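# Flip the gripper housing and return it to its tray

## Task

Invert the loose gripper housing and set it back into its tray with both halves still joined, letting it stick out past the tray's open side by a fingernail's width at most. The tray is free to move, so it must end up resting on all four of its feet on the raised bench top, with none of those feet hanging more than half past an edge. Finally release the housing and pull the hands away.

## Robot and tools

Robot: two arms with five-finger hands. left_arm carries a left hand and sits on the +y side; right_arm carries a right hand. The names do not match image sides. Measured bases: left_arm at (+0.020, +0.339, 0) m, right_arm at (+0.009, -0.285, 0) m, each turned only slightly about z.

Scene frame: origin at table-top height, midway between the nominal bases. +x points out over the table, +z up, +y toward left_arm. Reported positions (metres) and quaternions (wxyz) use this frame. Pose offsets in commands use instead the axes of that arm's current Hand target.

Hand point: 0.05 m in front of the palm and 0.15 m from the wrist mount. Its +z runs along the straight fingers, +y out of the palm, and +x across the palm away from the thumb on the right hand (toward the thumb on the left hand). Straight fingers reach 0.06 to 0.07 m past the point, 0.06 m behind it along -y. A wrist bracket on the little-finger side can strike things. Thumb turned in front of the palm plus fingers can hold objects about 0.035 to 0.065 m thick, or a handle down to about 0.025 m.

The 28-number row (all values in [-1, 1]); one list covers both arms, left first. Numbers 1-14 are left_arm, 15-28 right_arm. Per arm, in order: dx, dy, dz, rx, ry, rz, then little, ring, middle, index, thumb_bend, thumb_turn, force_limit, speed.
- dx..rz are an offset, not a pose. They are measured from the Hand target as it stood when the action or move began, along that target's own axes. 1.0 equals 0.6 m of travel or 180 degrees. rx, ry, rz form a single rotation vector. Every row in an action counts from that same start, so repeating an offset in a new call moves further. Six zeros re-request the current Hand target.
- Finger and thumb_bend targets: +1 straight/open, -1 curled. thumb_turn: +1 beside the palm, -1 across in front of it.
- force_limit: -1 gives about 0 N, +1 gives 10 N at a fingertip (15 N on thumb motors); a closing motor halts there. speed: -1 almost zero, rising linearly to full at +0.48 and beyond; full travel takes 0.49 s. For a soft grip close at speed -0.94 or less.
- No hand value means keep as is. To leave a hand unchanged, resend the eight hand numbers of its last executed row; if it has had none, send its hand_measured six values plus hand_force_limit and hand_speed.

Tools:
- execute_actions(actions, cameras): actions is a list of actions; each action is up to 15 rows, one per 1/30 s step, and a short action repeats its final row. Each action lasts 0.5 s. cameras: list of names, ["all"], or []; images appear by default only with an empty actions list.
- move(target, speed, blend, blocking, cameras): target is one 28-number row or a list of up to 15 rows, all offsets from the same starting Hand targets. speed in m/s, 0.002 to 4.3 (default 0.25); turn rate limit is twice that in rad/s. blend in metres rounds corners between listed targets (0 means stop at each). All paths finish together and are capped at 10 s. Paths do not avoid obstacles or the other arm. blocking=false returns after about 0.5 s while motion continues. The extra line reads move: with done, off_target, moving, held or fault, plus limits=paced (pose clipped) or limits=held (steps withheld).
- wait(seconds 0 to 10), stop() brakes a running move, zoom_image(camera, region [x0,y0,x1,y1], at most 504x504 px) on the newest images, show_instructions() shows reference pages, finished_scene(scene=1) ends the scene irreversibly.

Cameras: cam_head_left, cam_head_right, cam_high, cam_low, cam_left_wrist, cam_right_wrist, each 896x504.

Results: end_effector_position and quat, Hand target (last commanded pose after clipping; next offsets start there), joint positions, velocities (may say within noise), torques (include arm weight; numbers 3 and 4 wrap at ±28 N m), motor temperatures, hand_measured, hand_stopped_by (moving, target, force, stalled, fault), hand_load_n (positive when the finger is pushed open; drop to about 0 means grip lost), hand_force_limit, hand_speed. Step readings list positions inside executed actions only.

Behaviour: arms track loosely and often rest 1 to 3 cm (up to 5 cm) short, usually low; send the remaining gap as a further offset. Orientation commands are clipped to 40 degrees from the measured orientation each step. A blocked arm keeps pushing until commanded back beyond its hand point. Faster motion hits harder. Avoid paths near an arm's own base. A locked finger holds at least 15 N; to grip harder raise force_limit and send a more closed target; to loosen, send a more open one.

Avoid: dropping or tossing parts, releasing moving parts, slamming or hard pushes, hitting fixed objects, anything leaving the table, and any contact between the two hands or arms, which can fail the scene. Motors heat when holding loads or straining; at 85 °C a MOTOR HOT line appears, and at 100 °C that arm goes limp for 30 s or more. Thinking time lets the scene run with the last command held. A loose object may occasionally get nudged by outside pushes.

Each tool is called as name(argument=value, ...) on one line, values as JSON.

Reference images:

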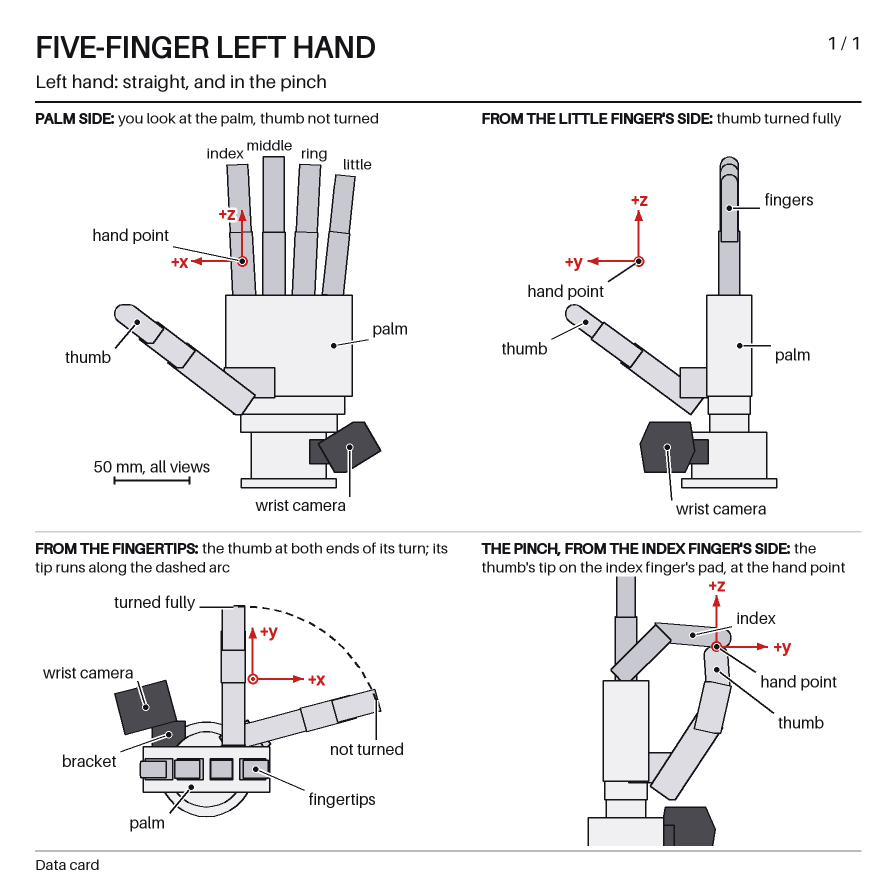

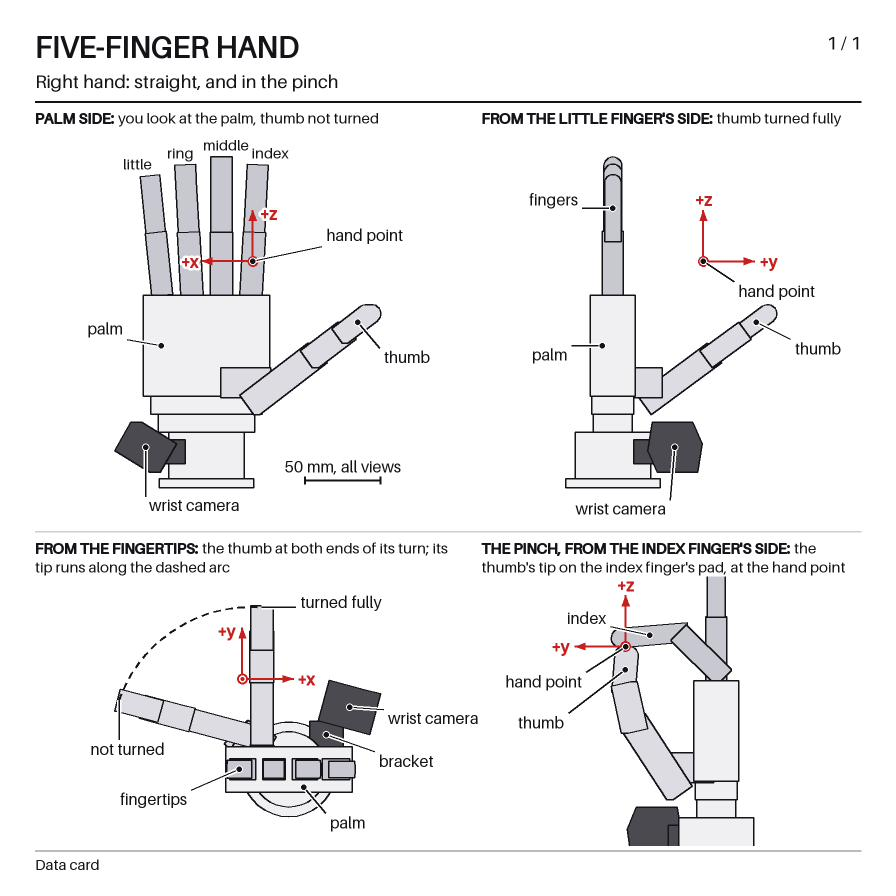

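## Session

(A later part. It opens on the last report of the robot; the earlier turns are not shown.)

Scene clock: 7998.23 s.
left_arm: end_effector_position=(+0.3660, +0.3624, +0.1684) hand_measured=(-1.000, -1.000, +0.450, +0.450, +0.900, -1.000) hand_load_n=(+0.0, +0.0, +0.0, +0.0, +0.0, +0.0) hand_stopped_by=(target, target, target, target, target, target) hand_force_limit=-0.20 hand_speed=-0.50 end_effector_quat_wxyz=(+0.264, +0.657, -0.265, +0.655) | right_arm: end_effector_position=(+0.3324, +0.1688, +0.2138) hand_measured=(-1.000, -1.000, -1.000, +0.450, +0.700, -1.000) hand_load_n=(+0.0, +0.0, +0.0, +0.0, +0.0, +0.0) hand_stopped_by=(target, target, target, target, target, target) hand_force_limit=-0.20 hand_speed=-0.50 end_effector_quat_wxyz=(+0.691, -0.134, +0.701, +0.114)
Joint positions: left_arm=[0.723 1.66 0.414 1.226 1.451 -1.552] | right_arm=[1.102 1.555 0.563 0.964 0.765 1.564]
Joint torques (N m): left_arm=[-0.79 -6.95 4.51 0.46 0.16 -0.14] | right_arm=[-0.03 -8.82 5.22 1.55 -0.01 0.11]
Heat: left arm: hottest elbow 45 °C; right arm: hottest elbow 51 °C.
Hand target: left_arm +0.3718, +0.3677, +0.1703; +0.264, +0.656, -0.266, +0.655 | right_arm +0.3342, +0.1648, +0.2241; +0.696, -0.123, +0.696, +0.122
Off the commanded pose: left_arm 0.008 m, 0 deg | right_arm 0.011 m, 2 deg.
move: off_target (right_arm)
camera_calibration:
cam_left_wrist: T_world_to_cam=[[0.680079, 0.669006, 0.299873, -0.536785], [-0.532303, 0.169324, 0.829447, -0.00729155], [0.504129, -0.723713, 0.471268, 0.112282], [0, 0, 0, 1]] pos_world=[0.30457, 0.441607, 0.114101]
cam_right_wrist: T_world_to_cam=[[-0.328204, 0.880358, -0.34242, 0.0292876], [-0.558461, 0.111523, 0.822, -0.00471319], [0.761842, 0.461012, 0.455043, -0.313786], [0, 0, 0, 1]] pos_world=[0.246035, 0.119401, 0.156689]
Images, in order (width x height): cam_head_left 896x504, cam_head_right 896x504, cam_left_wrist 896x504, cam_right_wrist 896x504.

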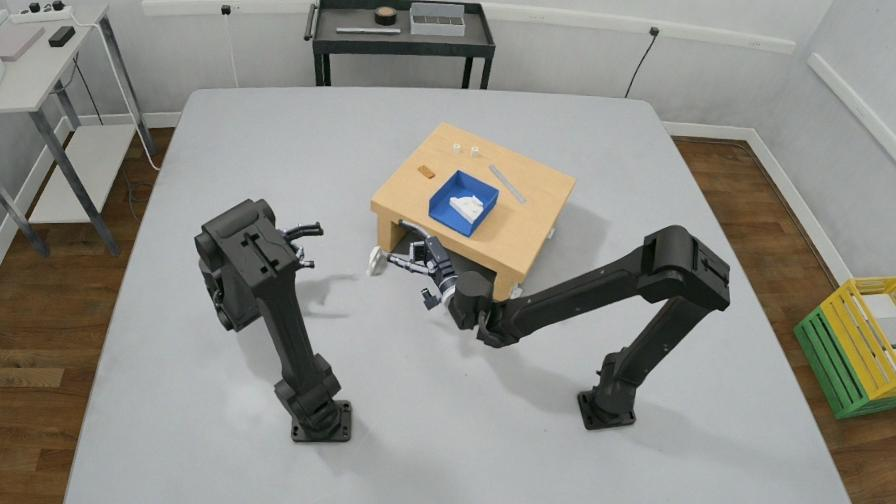

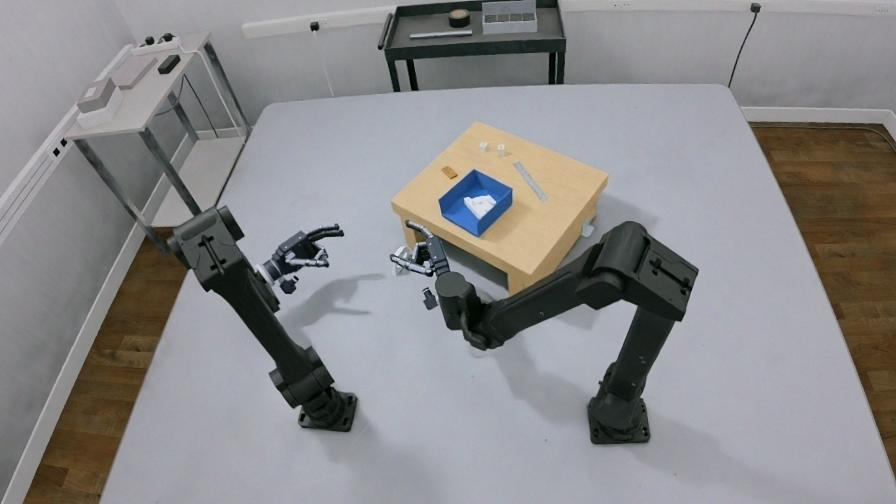

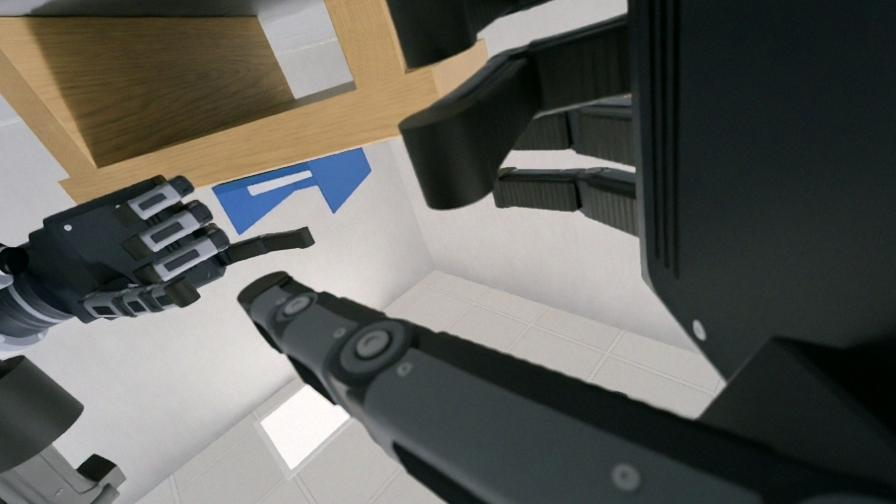

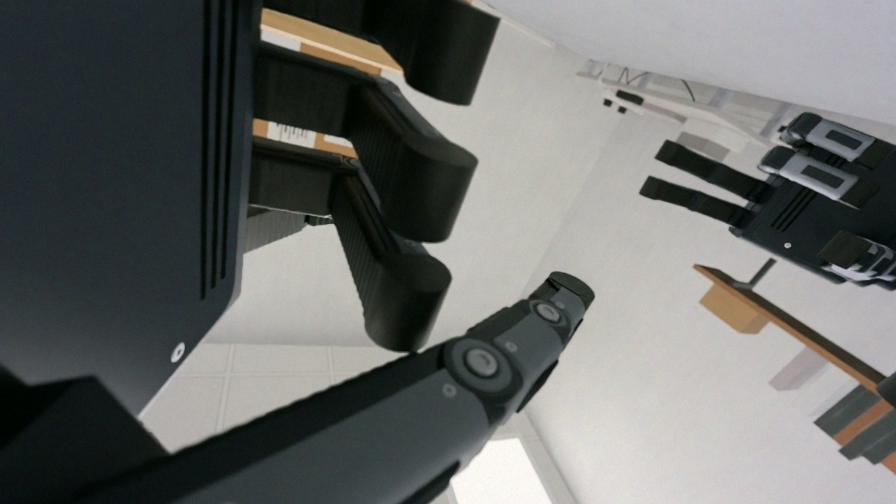

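move(target=[0.1162,-0.1185,-0.0027,0.0526,-0.3079,0.3939,1,1,0.45,0.45,0.7,-1,-0.2,-0.3,0.1235,-0.0193,-0.0677,-0.1827,0.0969,-0.4997,1,1,1,1,1,1,-0.2,-0.3], speed=0.2, cameras=["cam_right_wrist","cam_head_left","cam_head_right"])

Scene clock: 8136.43 s.
left_arm: end_effector_position=(+0.4014, +0.4127, +0.2013) hand_measured=(+1.000, +1.000, +0.450, +0.450, +0.700, -1.000) hand_load_n=(+0.0, +0.0, +0.0, +0.0, +0.0, +0.0) hand_stopped_by=(target, target, target, target, target, target) hand_force_limit=-0.20 hand_speed=-0.30 end_effector_quat_wxyz=(-0.307, +0.642, -0.620, +0.331) | right_arm: end_effector_position=(+0.2929, +0.1228, +0.1297) hand_measured=(+1.000, +1.000, +1.000, +1.000, +1.000, +1.000) hand_load_n=(+0.0, +0.0, +0.0, +0.0, +0.5, +0.0) hand_stopped_by=(target, target, target, target, target, target) hand_force_limit=-0.20 hand_speed=-0.30 end_effector_quat_wxyz=(-0.406, +0.761, -0.445, +0.240)
Joint positions: left_arm=[0.441 0.926 0.758 -0.511 0.337 0.206] | right_arm=[1.028 1.267 0.779 -0.17 0.439 0.313]
Joint torques (N m): left_arm=[-1.08 -4.37 12.15 1.62 0.09 0.11] | right_arm=[1.2 -6.24 11.92 0.55 0.31 -0.15]
Heat: left arm: hottest elbow 46 °C; right arm: hottest elbow 49 °C.
Hand target: left_arm +0.4201, +0.4199, +0.2401; -0.343, +0.619, -0.618, +0.343 | right_arm +0.2999, +0.1401, +0.1499; -0.420, +0.757, -0.437, +0.242
Off the commanded pose: left_arm 0.044 m, 5 deg | right_arm 0.028 m, 2 deg.
move: off_target (left_arm, right_arm)
camera_calibration:
cam_right_wrist: T_world_to_cam=[[-0.299313, -0.536102, -0.789308, 0.251359], [-0.89867, 0.436372, 0.044398, 0.208196], [0.32063, 0.722616, -0.61239, 0.0112582], [0, 0, 0, 1]] pos_world=[0.258724, 0.0357681, 0.196051]
Images, in order (width x height): cam_head_left 896x504, cam_head_right 896x504, cam_right_wrist 896x504.

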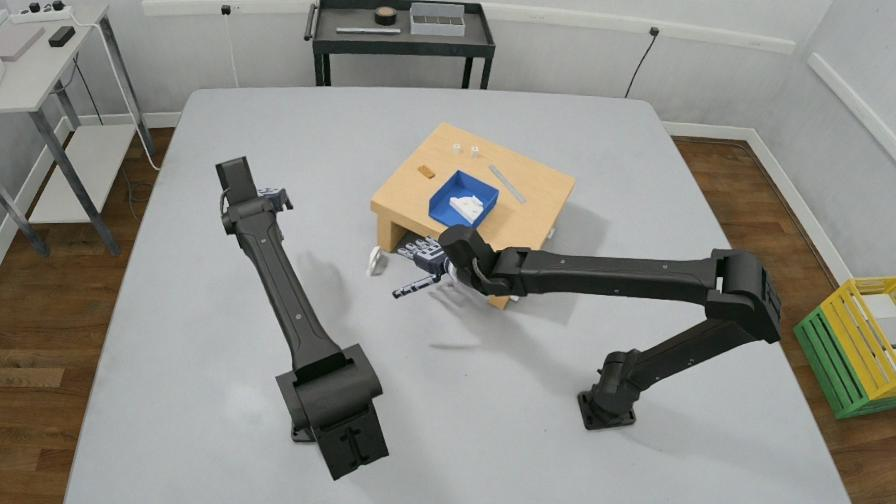

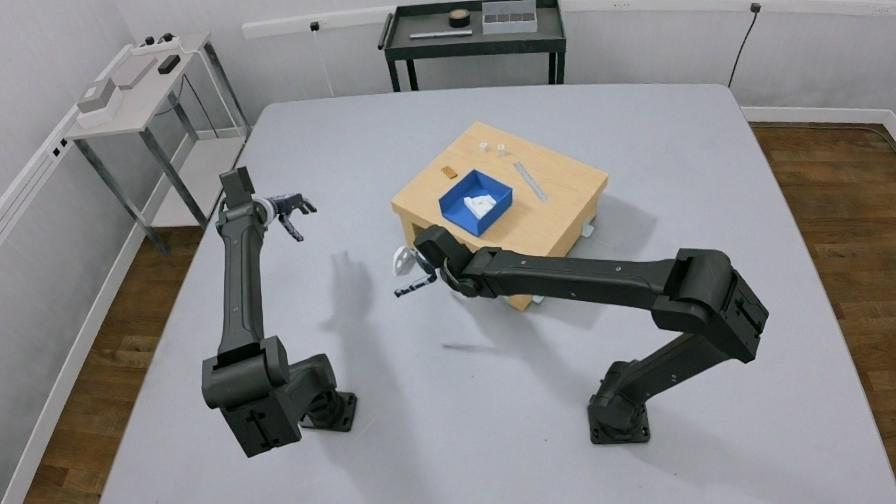

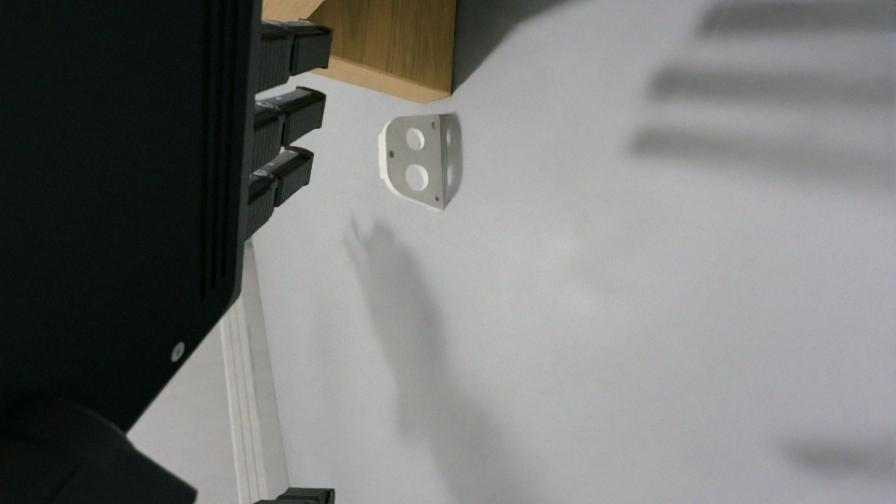

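execute_actions(actions=[])

Scene clock: 8183.70 s.
left_arm: end_effector_position=(+0.4014, +0.4127, +0.2013) hand_measured=(+1.000, +1.000, +0.450, +0.450, +0.700, -1.000) hand_load_n=(+0.0, +0.0, +0.0, +0.0, +0.0, +0.0) hand_stopped_by=(target, target, target, target, target, target) hand_force_limit=-0.20 hand_speed=-0.30 end_effector_quat_wxyz=(-0.307, +0.642, -0.620, +0.331) | right_arm: end_effector_position=(+0.2930, +0.1227, +0.1297) hand_measured=(+1.000, +1.000, +1.000, +1.000, +1.000, +1.000) hand_load_n=(+0.0, +0.0, +0.0, +0.0, +0.0, +0.0) hand_stopped_by=(target, target, target, target, target, target) hand_force_limit=-0.20 hand_speed=-0.30 end_effector_quat_wxyz=(-0.406, +0.761, -0.445, +0.241)
Joint positions: left_arm=[0.441 0.926 0.758 -0.511 0.337 0.206] | right_arm=[1.028 1.267 0.779 -0.17 0.439 0.312]
Joint velocities: within noise
Joint torques (N m): left_arm=[-1.08 -4.42 12.14 1.62 0.1 0.11] | right_arm=[1.2 -6.24 11.92 0.55 0.31 -0.15]
Motor temperatures (°C): left_arm=[35 35 52 34 38 32] | right_arm=[37 39 53 36 34 34]
Heat: left arm: hottest elbow 52 °C; right arm: hottest elbow 53 °C.
Hand target: left_arm +0.4201, +0.4199, +0.2401; -0.343, +0.619, -0.618, +0.343 | right_arm +0.2999, +0.1401, +0.1499; -0.420, +0.757, -0.437, +0.242
Off the commanded pose: left_arm 0.044 m, 5 deg | right_arm 0.028 m, 2 deg.
camera_calibration:
cam_left_wrist: T_world_to_cam=[[0.589396, -0.260005, 0.764859, -0.278146], [-0.541873, -0.829449, 0.135602, 0.531522], [0.599154, -0.49438, -0.629764, 0.20425], [0, 0, 0, 1]] pos_world=[0.329578, 0.469528, 0.269296]
cam_right_wrist: T_world_to_cam=[[-0.298889, -0.536646, -0.789099, 0.251308], [-0.898851, 0.436049, 0.043915, 0.208344], [0.320519, 0.722408, -0.612695, 0.0114151], [0, 0, 0, 1]] pos_world=[0.258724, 0.0357687, 0.196151]

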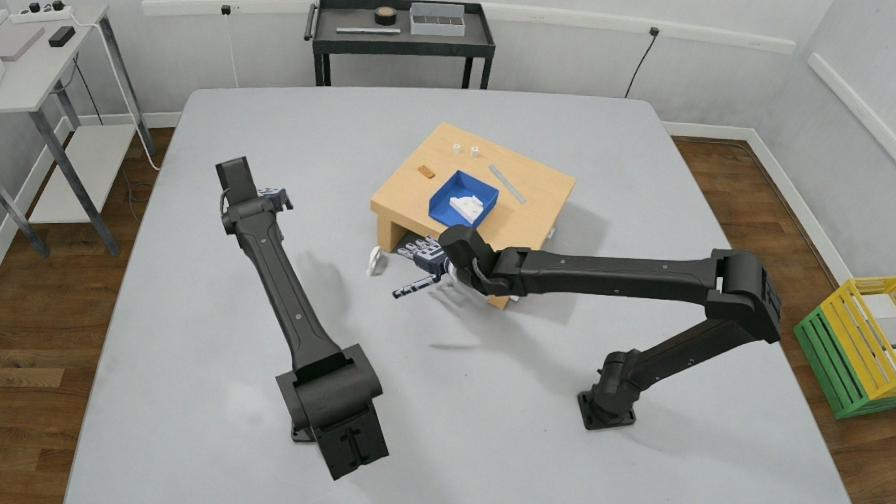

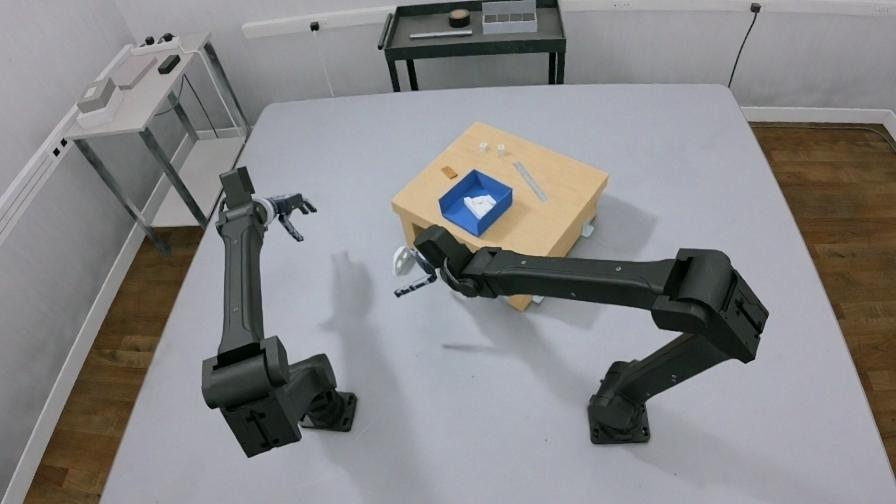

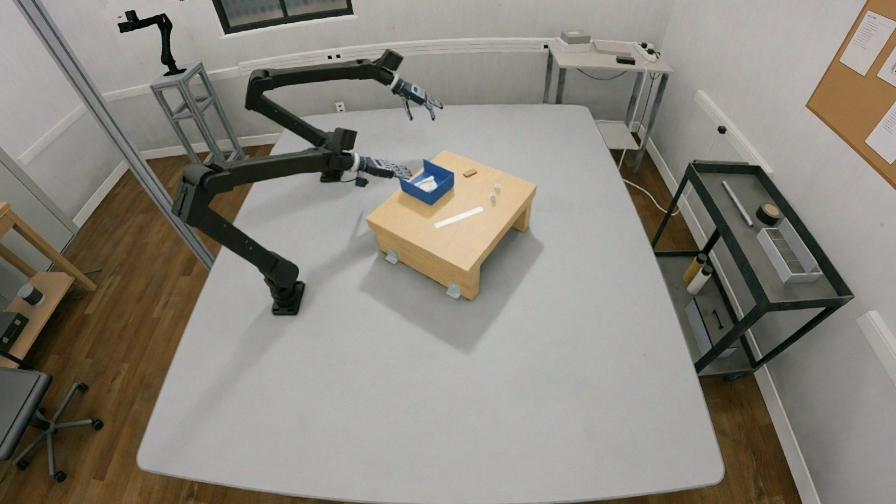

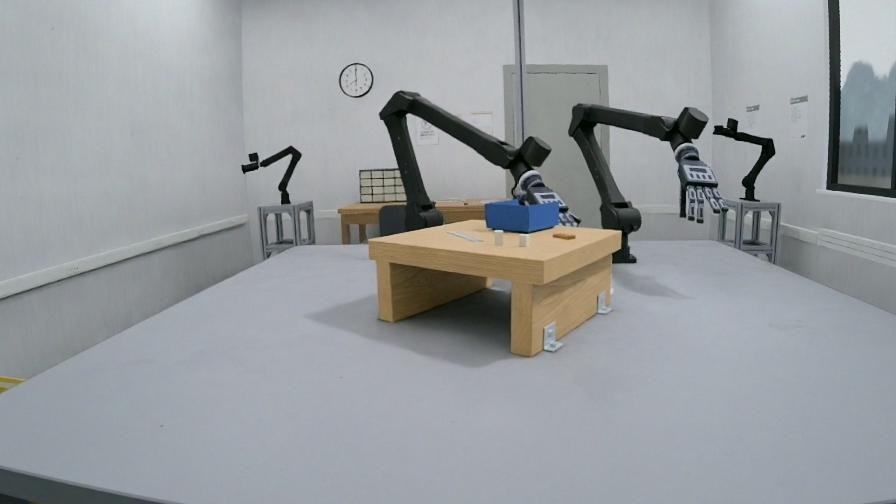

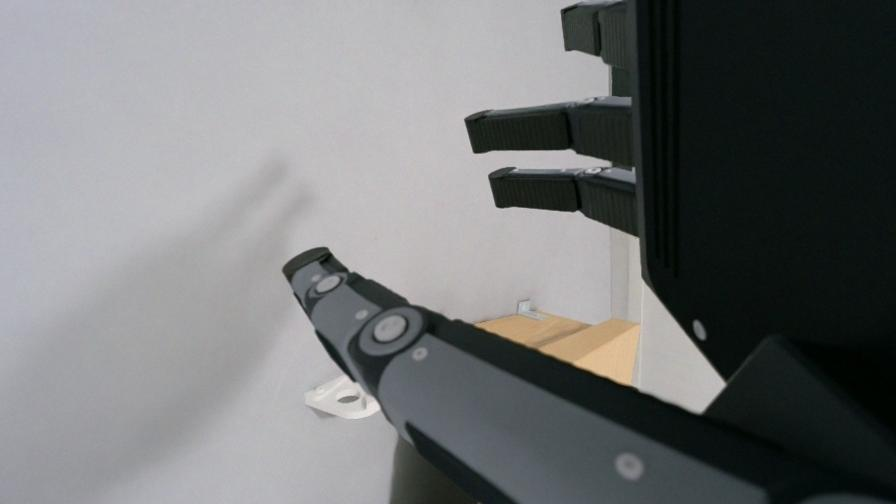

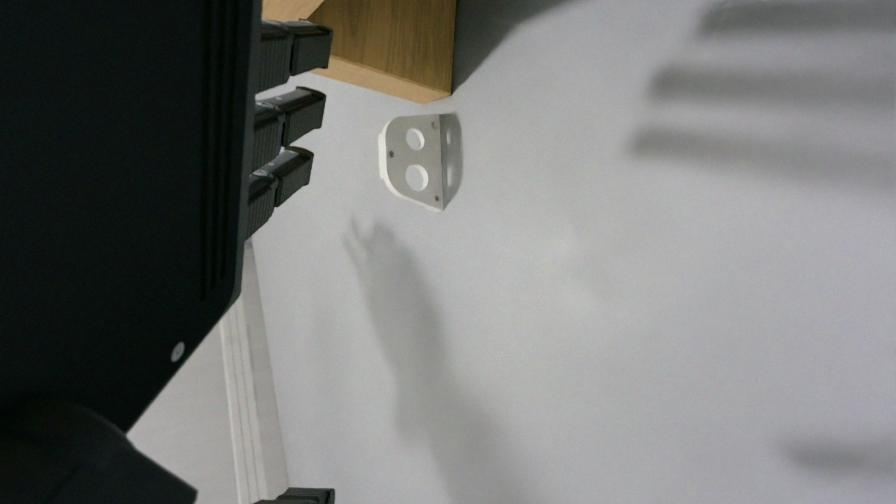

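move(target=[[0,0,0,0,0,0,1,1,0.45,0.45,0.7,-1,-0.2,-0.3,0.015,0.0535,0.1028,0,0,0,1,1,1,1,1,1,-0.2,-0.3],[0,0,0,0,0,0,1,1,0.45,0.45,0.7,-1,-0.2,-0.3,0.015,0.1383,0.1558,0,0,0,1,1,1,1,1,1,-0.2,-0.3]], speed=0.12, cameras=["cam_head_left","cam_head_right","cam_right_wrist"])

Scene clock: 8247.07 s.
left_arm: end_effector_position=(+0.4013, +0.4127, +0.2013) hand_measured=(+1.000, +1.000, +0.450, +0.450, +0.700, -1.000) hand_load_n=(+0.0, +0.0, +0.0, +0.0, +0.0, +0.0) hand_stopped_by=(target, target, target, target, target, target) hand_force_limit=-0.20 hand_speed=-0.30 end_effector_quat_wxyz=(-0.307, +0.642, -0.620, +0.331) | right_arm: end_effector_position=(+0.3305, +0.1495, +0.0280) hand_measured=(+1.000, +1.000, +1.000, +1.000, +1.000, +1.000) hand_load_n=(+0.0, +0.0, +0.0, +0.0, +0.0, +0.0) hand_stopped_by=(target, target, target, target, target, target) hand_force_limit=-0.20 hand_speed=-0.30 end_effector_quat_wxyz=(-0.415, +0.760, -0.441, +0.239)
Joint positions: left_arm=[0.441 0.926 0.758 -0.511 0.337 0.207] | right_arm=[0.979 1.574 0.745 0.203 0.392 0.273]
Joint torques (N m): left_arm=[-1.2 -4.25 12.15 1.61 0.1 0.11] | right_arm=[-0.03 -9.11 6.27 1.5 0.16 -0.15]
Motor temperatures (°C): left_arm=[35 35 56 34 38 32] | right_arm=[37 39 55 36 34 34]
Heat: left arm: hottest elbow 56 °C; right arm: hottest elbow 55 °C.
Hand target: left_arm +0.4201, +0.4199, +0.2401; -0.343, +0.619, -0.618, +0.343 | right_arm +0.3350, +0.1499, +0.0300; -0.420, +0.757, -0.438, +0.242
Off the commanded pose: left_arm 0.044 m, 5 deg | right_arm 0.005 m, 1 deg.
move: off_target (left_arm)
camera_calibration:
cam_right_wrist: T_world_to_cam=[[-0.286237, -0.528591, -0.799162, 0.191478], [-0.903629, 0.426282, 0.0416972, 0.237954], [0.318628, 0.734081, -0.599668, -0.0837791], [0, 0, 0, 1]] pos_world=[0.296524, 0.061279, 0.0928605]
Images, in order (width x height): cam_head_left 896x504, cam_head_right 896x504, cam_right_wrist 896x504.

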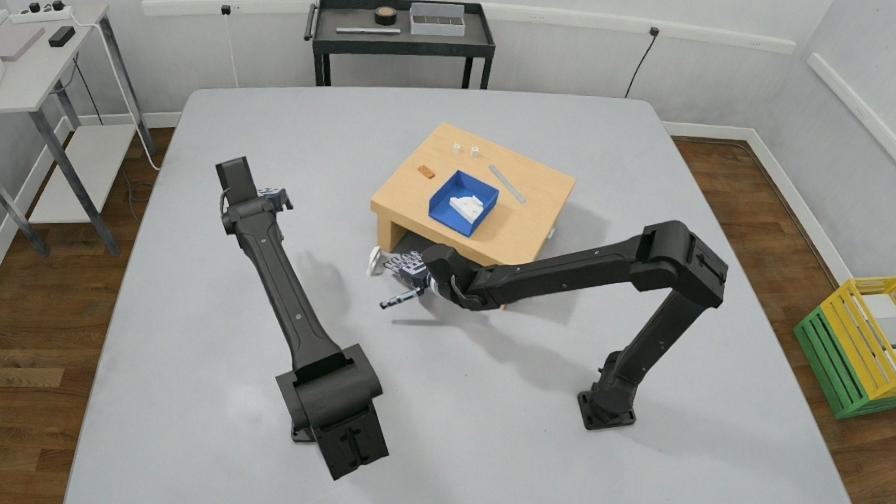

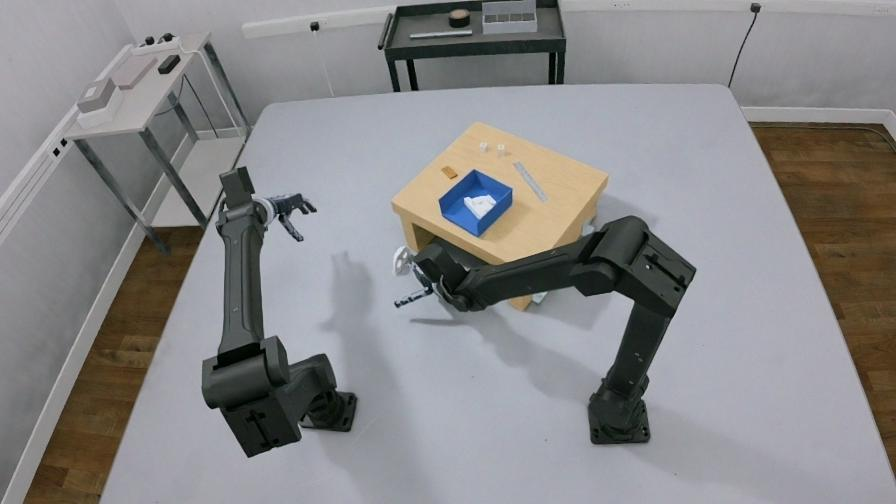

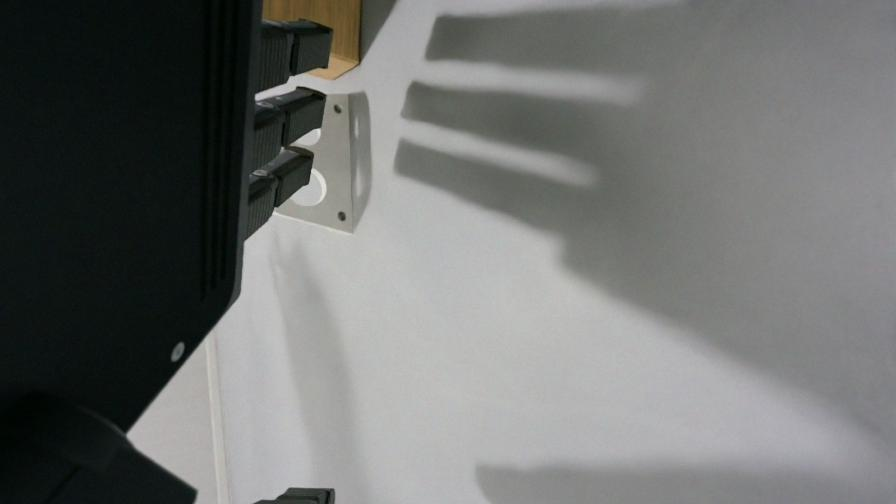

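move(target=[0,0,0,0,0,0,1,1,0.45,0.45,0.7,-1,-0.2,-0.3,-0.0352,-0.018,0.0603,0,0,0,1,1,1,1,1,1,-0.2,-0.3], speed=0.06, cameras=["cam_head_left","cam_head_right","cam_right_wrist"])

Scene clock: 8257.20 s.
left_arm: end_effector_position=(+0.4013, +0.4127, +0.2013) hand_measured=(+1.000, +1.000, +0.450, +0.450, +0.700, -1.000) hand_load_n=(+0.0, +0.0, +0.0, +0.0, +0.0, +0.0) hand_stopped_by=(target, target, target, target, target, target) hand_force_limit=-0.20 hand_speed=-0.30 end_effector_quat_wxyz=(-0.307, +0.642, -0.620, +0.331) | right_arm: end_effector_position=(+0.3440, +0.1698, +0.0081) hand_measured=(+1.000, +1.000, +1.000, +1.000, +1.000, +1.000) hand_load_n=(+0.0, +0.0, +0.0, +0.0, +0.0, -0.5) hand_stopped_by=(target, target, target, target, target, target) hand_force_limit=-0.20 hand_speed=-0.30 end_effector_quat_wxyz=(-0.404, +0.765, -0.441, +0.239)
Joint positions: left_arm=[0.441 0.926 0.758 -0.511 0.337 0.207] | right_arm=[0.979 1.673 0.817 0.205 0.393 0.273]
Joint torques (N m): left_arm=[-1.2 -4.31 12.16 1.61 0.1 0.1] | right_arm=[0.56 -9.52 9.16 1.32 0.29 -0.11]
Motor temperatures (°C): left_arm=[35 35 56 34 38 32] | right_arm=[37 39 54 36 34 34]
Heat: left arm: hottest elbow 56 °C; right arm: hottest elbow 54 °C.
Hand target: left_arm +0.4201, +0.4199, +0.2401; -0.343, +0.619, -0.618, +0.343 | right_arm +0.3560, +0.1865, +0.0201; -0.420, +0.757, -0.438, +0.242
Off the commanded pose: left_arm 0.044 m, 5 deg | right_arm 0.024 m, 2 deg.
move: off_target (left_arm, right_arm)
camera_calibration:
cam_right_wrist: T_world_to_cam=[[-0.29688, -0.544817, -0.784243, 0.196554], [-0.902664, 0.428057, 0.0443359, 0.241672], [0.311546, 0.72107, -0.618868, -0.110176], [0, 0, 0, 1]] pos_world=[0.310826, 0.083081, 0.0752473]
Images, in order (width x height): cam_head_left 896x504, cam_head_right 896x504, cam_right_wrist 896x504.

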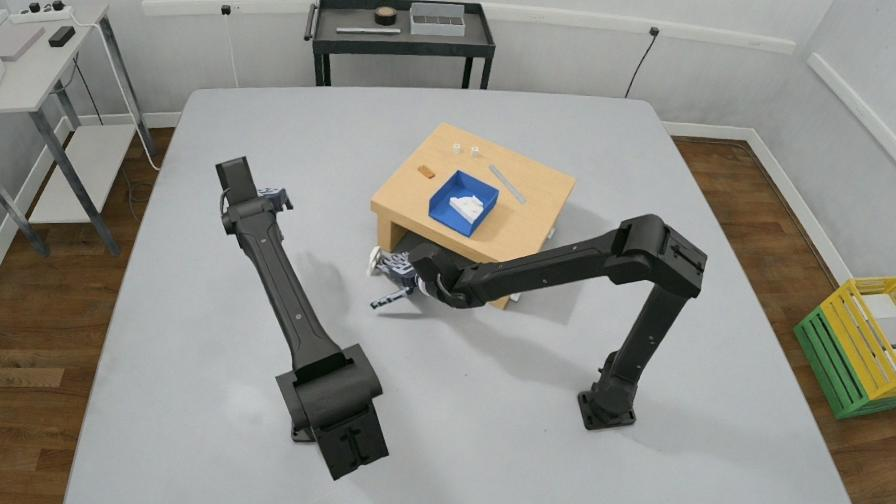

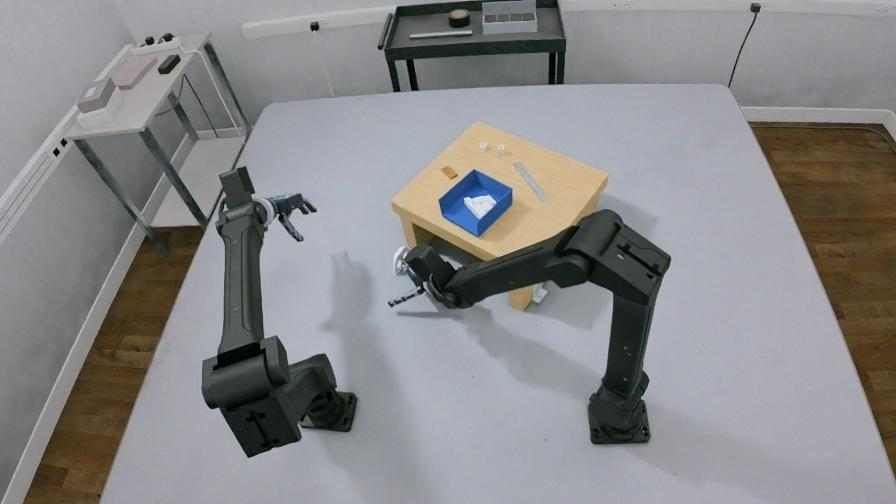

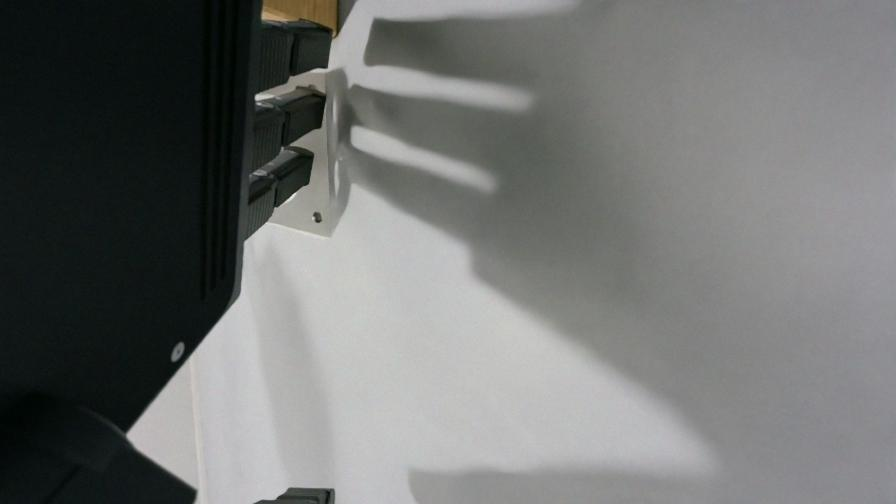

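move(target=[0,0,0,0,0,0,1,1,0.45,0.45,0.7,-1,-0.2,-0.3,-0.0152,-0.0334,0.003,0,0,0,1,1,1,1,1,1,-0.2,-0.3], speed=0.06, cameras=["cam_head_left","cam_head_right","cam_right_wrist","cam_left_wrist"])

Scene clock: 8273.27 s.
left_arm: end_effector_position=(+0.4013, +0.4127, +0.2013) hand_measured=(+1.000, +1.000, +0.450, +0.450, +0.700, -1.000) hand_load_n=(+0.0, +0.0, +0.0, +0.0, +0.0, +0.0) hand_stopped_by=(target, target, target, target, target, target) hand_force_limit=-0.20 hand_speed=-0.30 end_effector_quat_wxyz=(-0.307, +0.642, -0.620, +0.331) | right_arm: end_effector_position=(+0.3546, +0.1847, +0.0251) hand_measured=(+1.000, +1.000, +1.000, +1.000, +1.000, +1.000) hand_load_n=(+0.0, +0.0, +0.0, +0.0, +0.0, +0.0) hand_stopped_by=(target, target, target, target, target, target) hand_force_limit=-0.20 hand_speed=-0.30 end_effector_quat_wxyz=(-0.410, +0.761, -0.442, +0.241)
Joint positions: left_arm=[0.441 0.926 0.758 -0.511 0.337 0.207] | right_arm=[0.979 1.673 0.871 0.167 0.397 0.273]
Joint torques (N m): left_arm=[-1.2 -4.42 12.15 1.59 0.11 0.11] | right_arm=[1.08 -10.05 9.63 0.64 0.29 -0.08]
Motor temperatures (°C): left_arm=[35 35 56 34 38 32] | right_arm=[37 39 54 36 34 34]
Heat: left arm: hottest elbow 56 °C; right arm: hottest elbow 54 °C.
Hand target: left_arm +0.4201, +0.4199, +0.2401; -0.343, +0.619, -0.618, +0.343 | right_arm +0.3619, +0.2004, +0.0361; -0.420, +0.757, -0.437, +0.242
Off the commanded pose: left_arm 0.044 m, 5 deg | right_arm 0.021 m, 1 deg.
move: off_target (left_arm, right_arm)
camera_calibration:
cam_left_wrist: T_world_to_cam=[[0.589277, -0.260383, 0.764822, -0.277919], [-0.542114, -0.829335, 0.135339, 0.531619], [0.599054, -0.494373, -0.629865, 0.204307], [0, 0, 0, 1]] pos_world=[0.329578, 0.469528, 0.269296]
cam_right_wrist: T_world_to_cam=[[-0.290227, -0.53459, -0.793714, 0.217143], [-0.901721, 0.430485, 0.0397757, 0.243534], [0.320418, 0.727252, -0.606989, -0.118295], [0, 0, 0, 1]] pos_world=[0.320524, 0.0972752, 0.0908589]
Images, in order (width x height): cam_head_left 896x504, cam_head_right 896x504, cam_left_wrist 896x504, cam_right_wrist 896x504.

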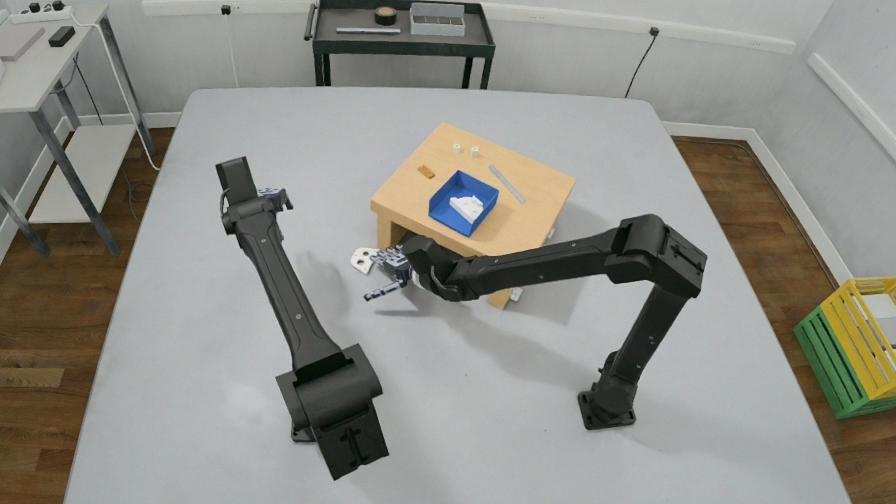

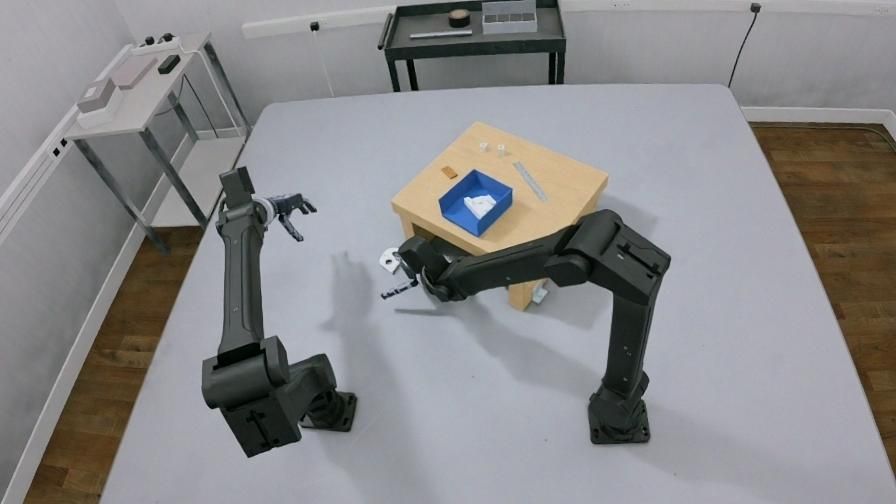

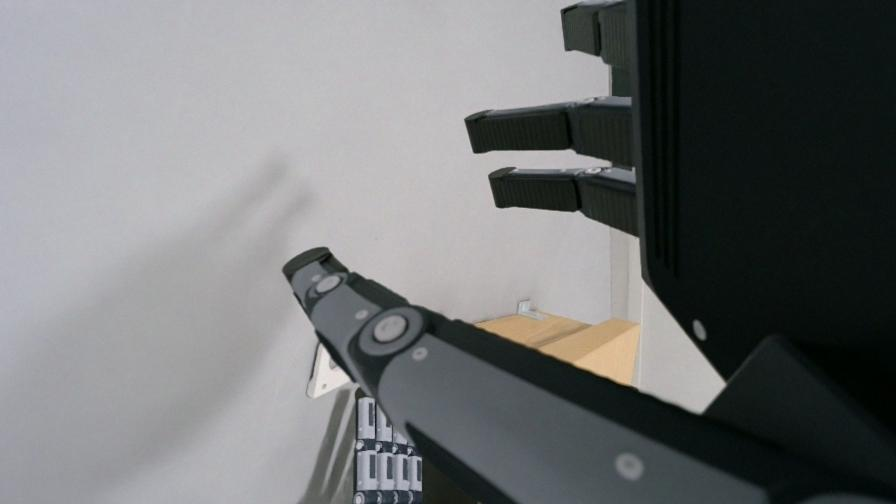

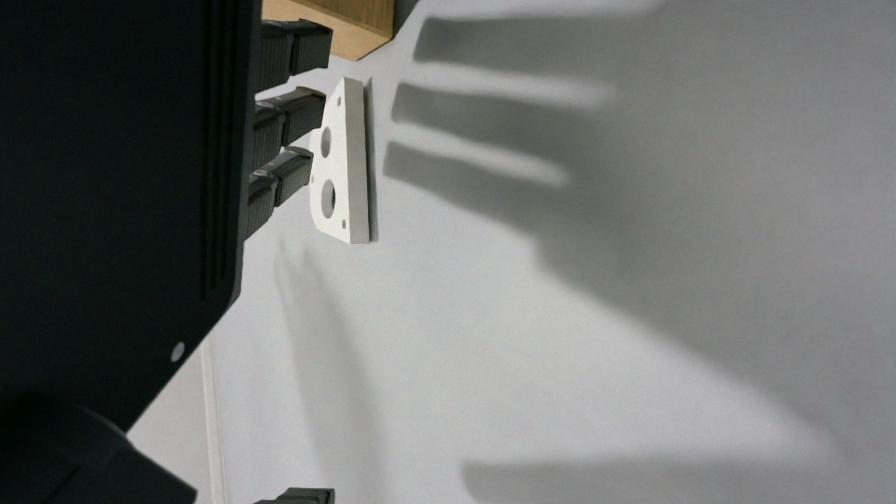

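zoom_image(camera="cam_head_left", region=[330, 220, 450, 310])

zoom_image(camera="cam_head_right", region=[360, 220, 480, 310])

zoom_image(camera="cam_right_wrist", region=[250, 40, 450, 260])

Scaled by 4.200 from the camera's 896x504 image, which has a finer 1280x720 frame.

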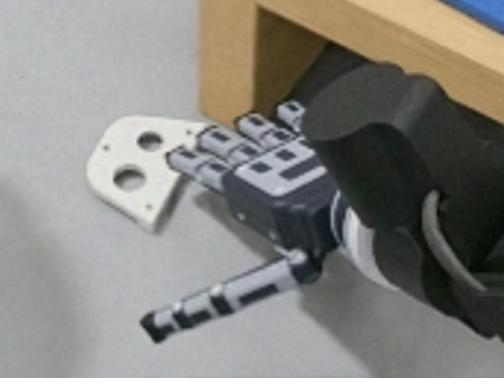

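Scaled by 4.200 from the camera's 896x504 image, which has a finer 1280x720 frame.

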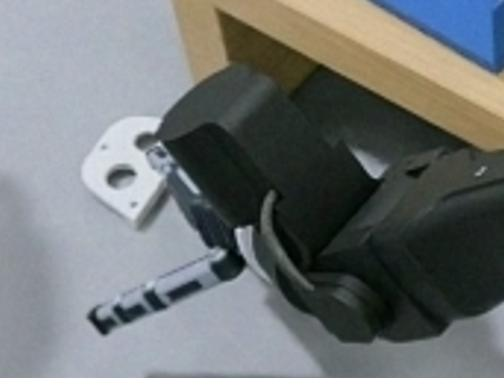

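Scaled by 2.291 from the camera's 896x504 image, which has a finer 1280x720 frame.

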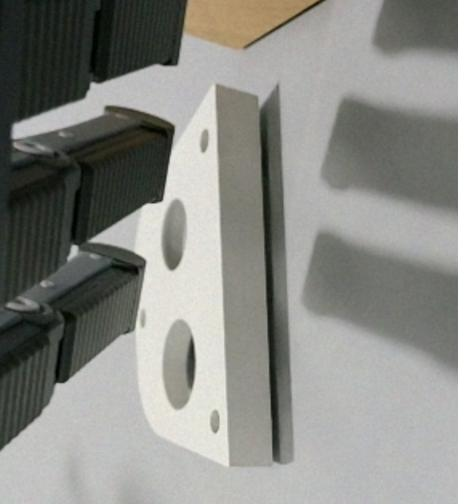

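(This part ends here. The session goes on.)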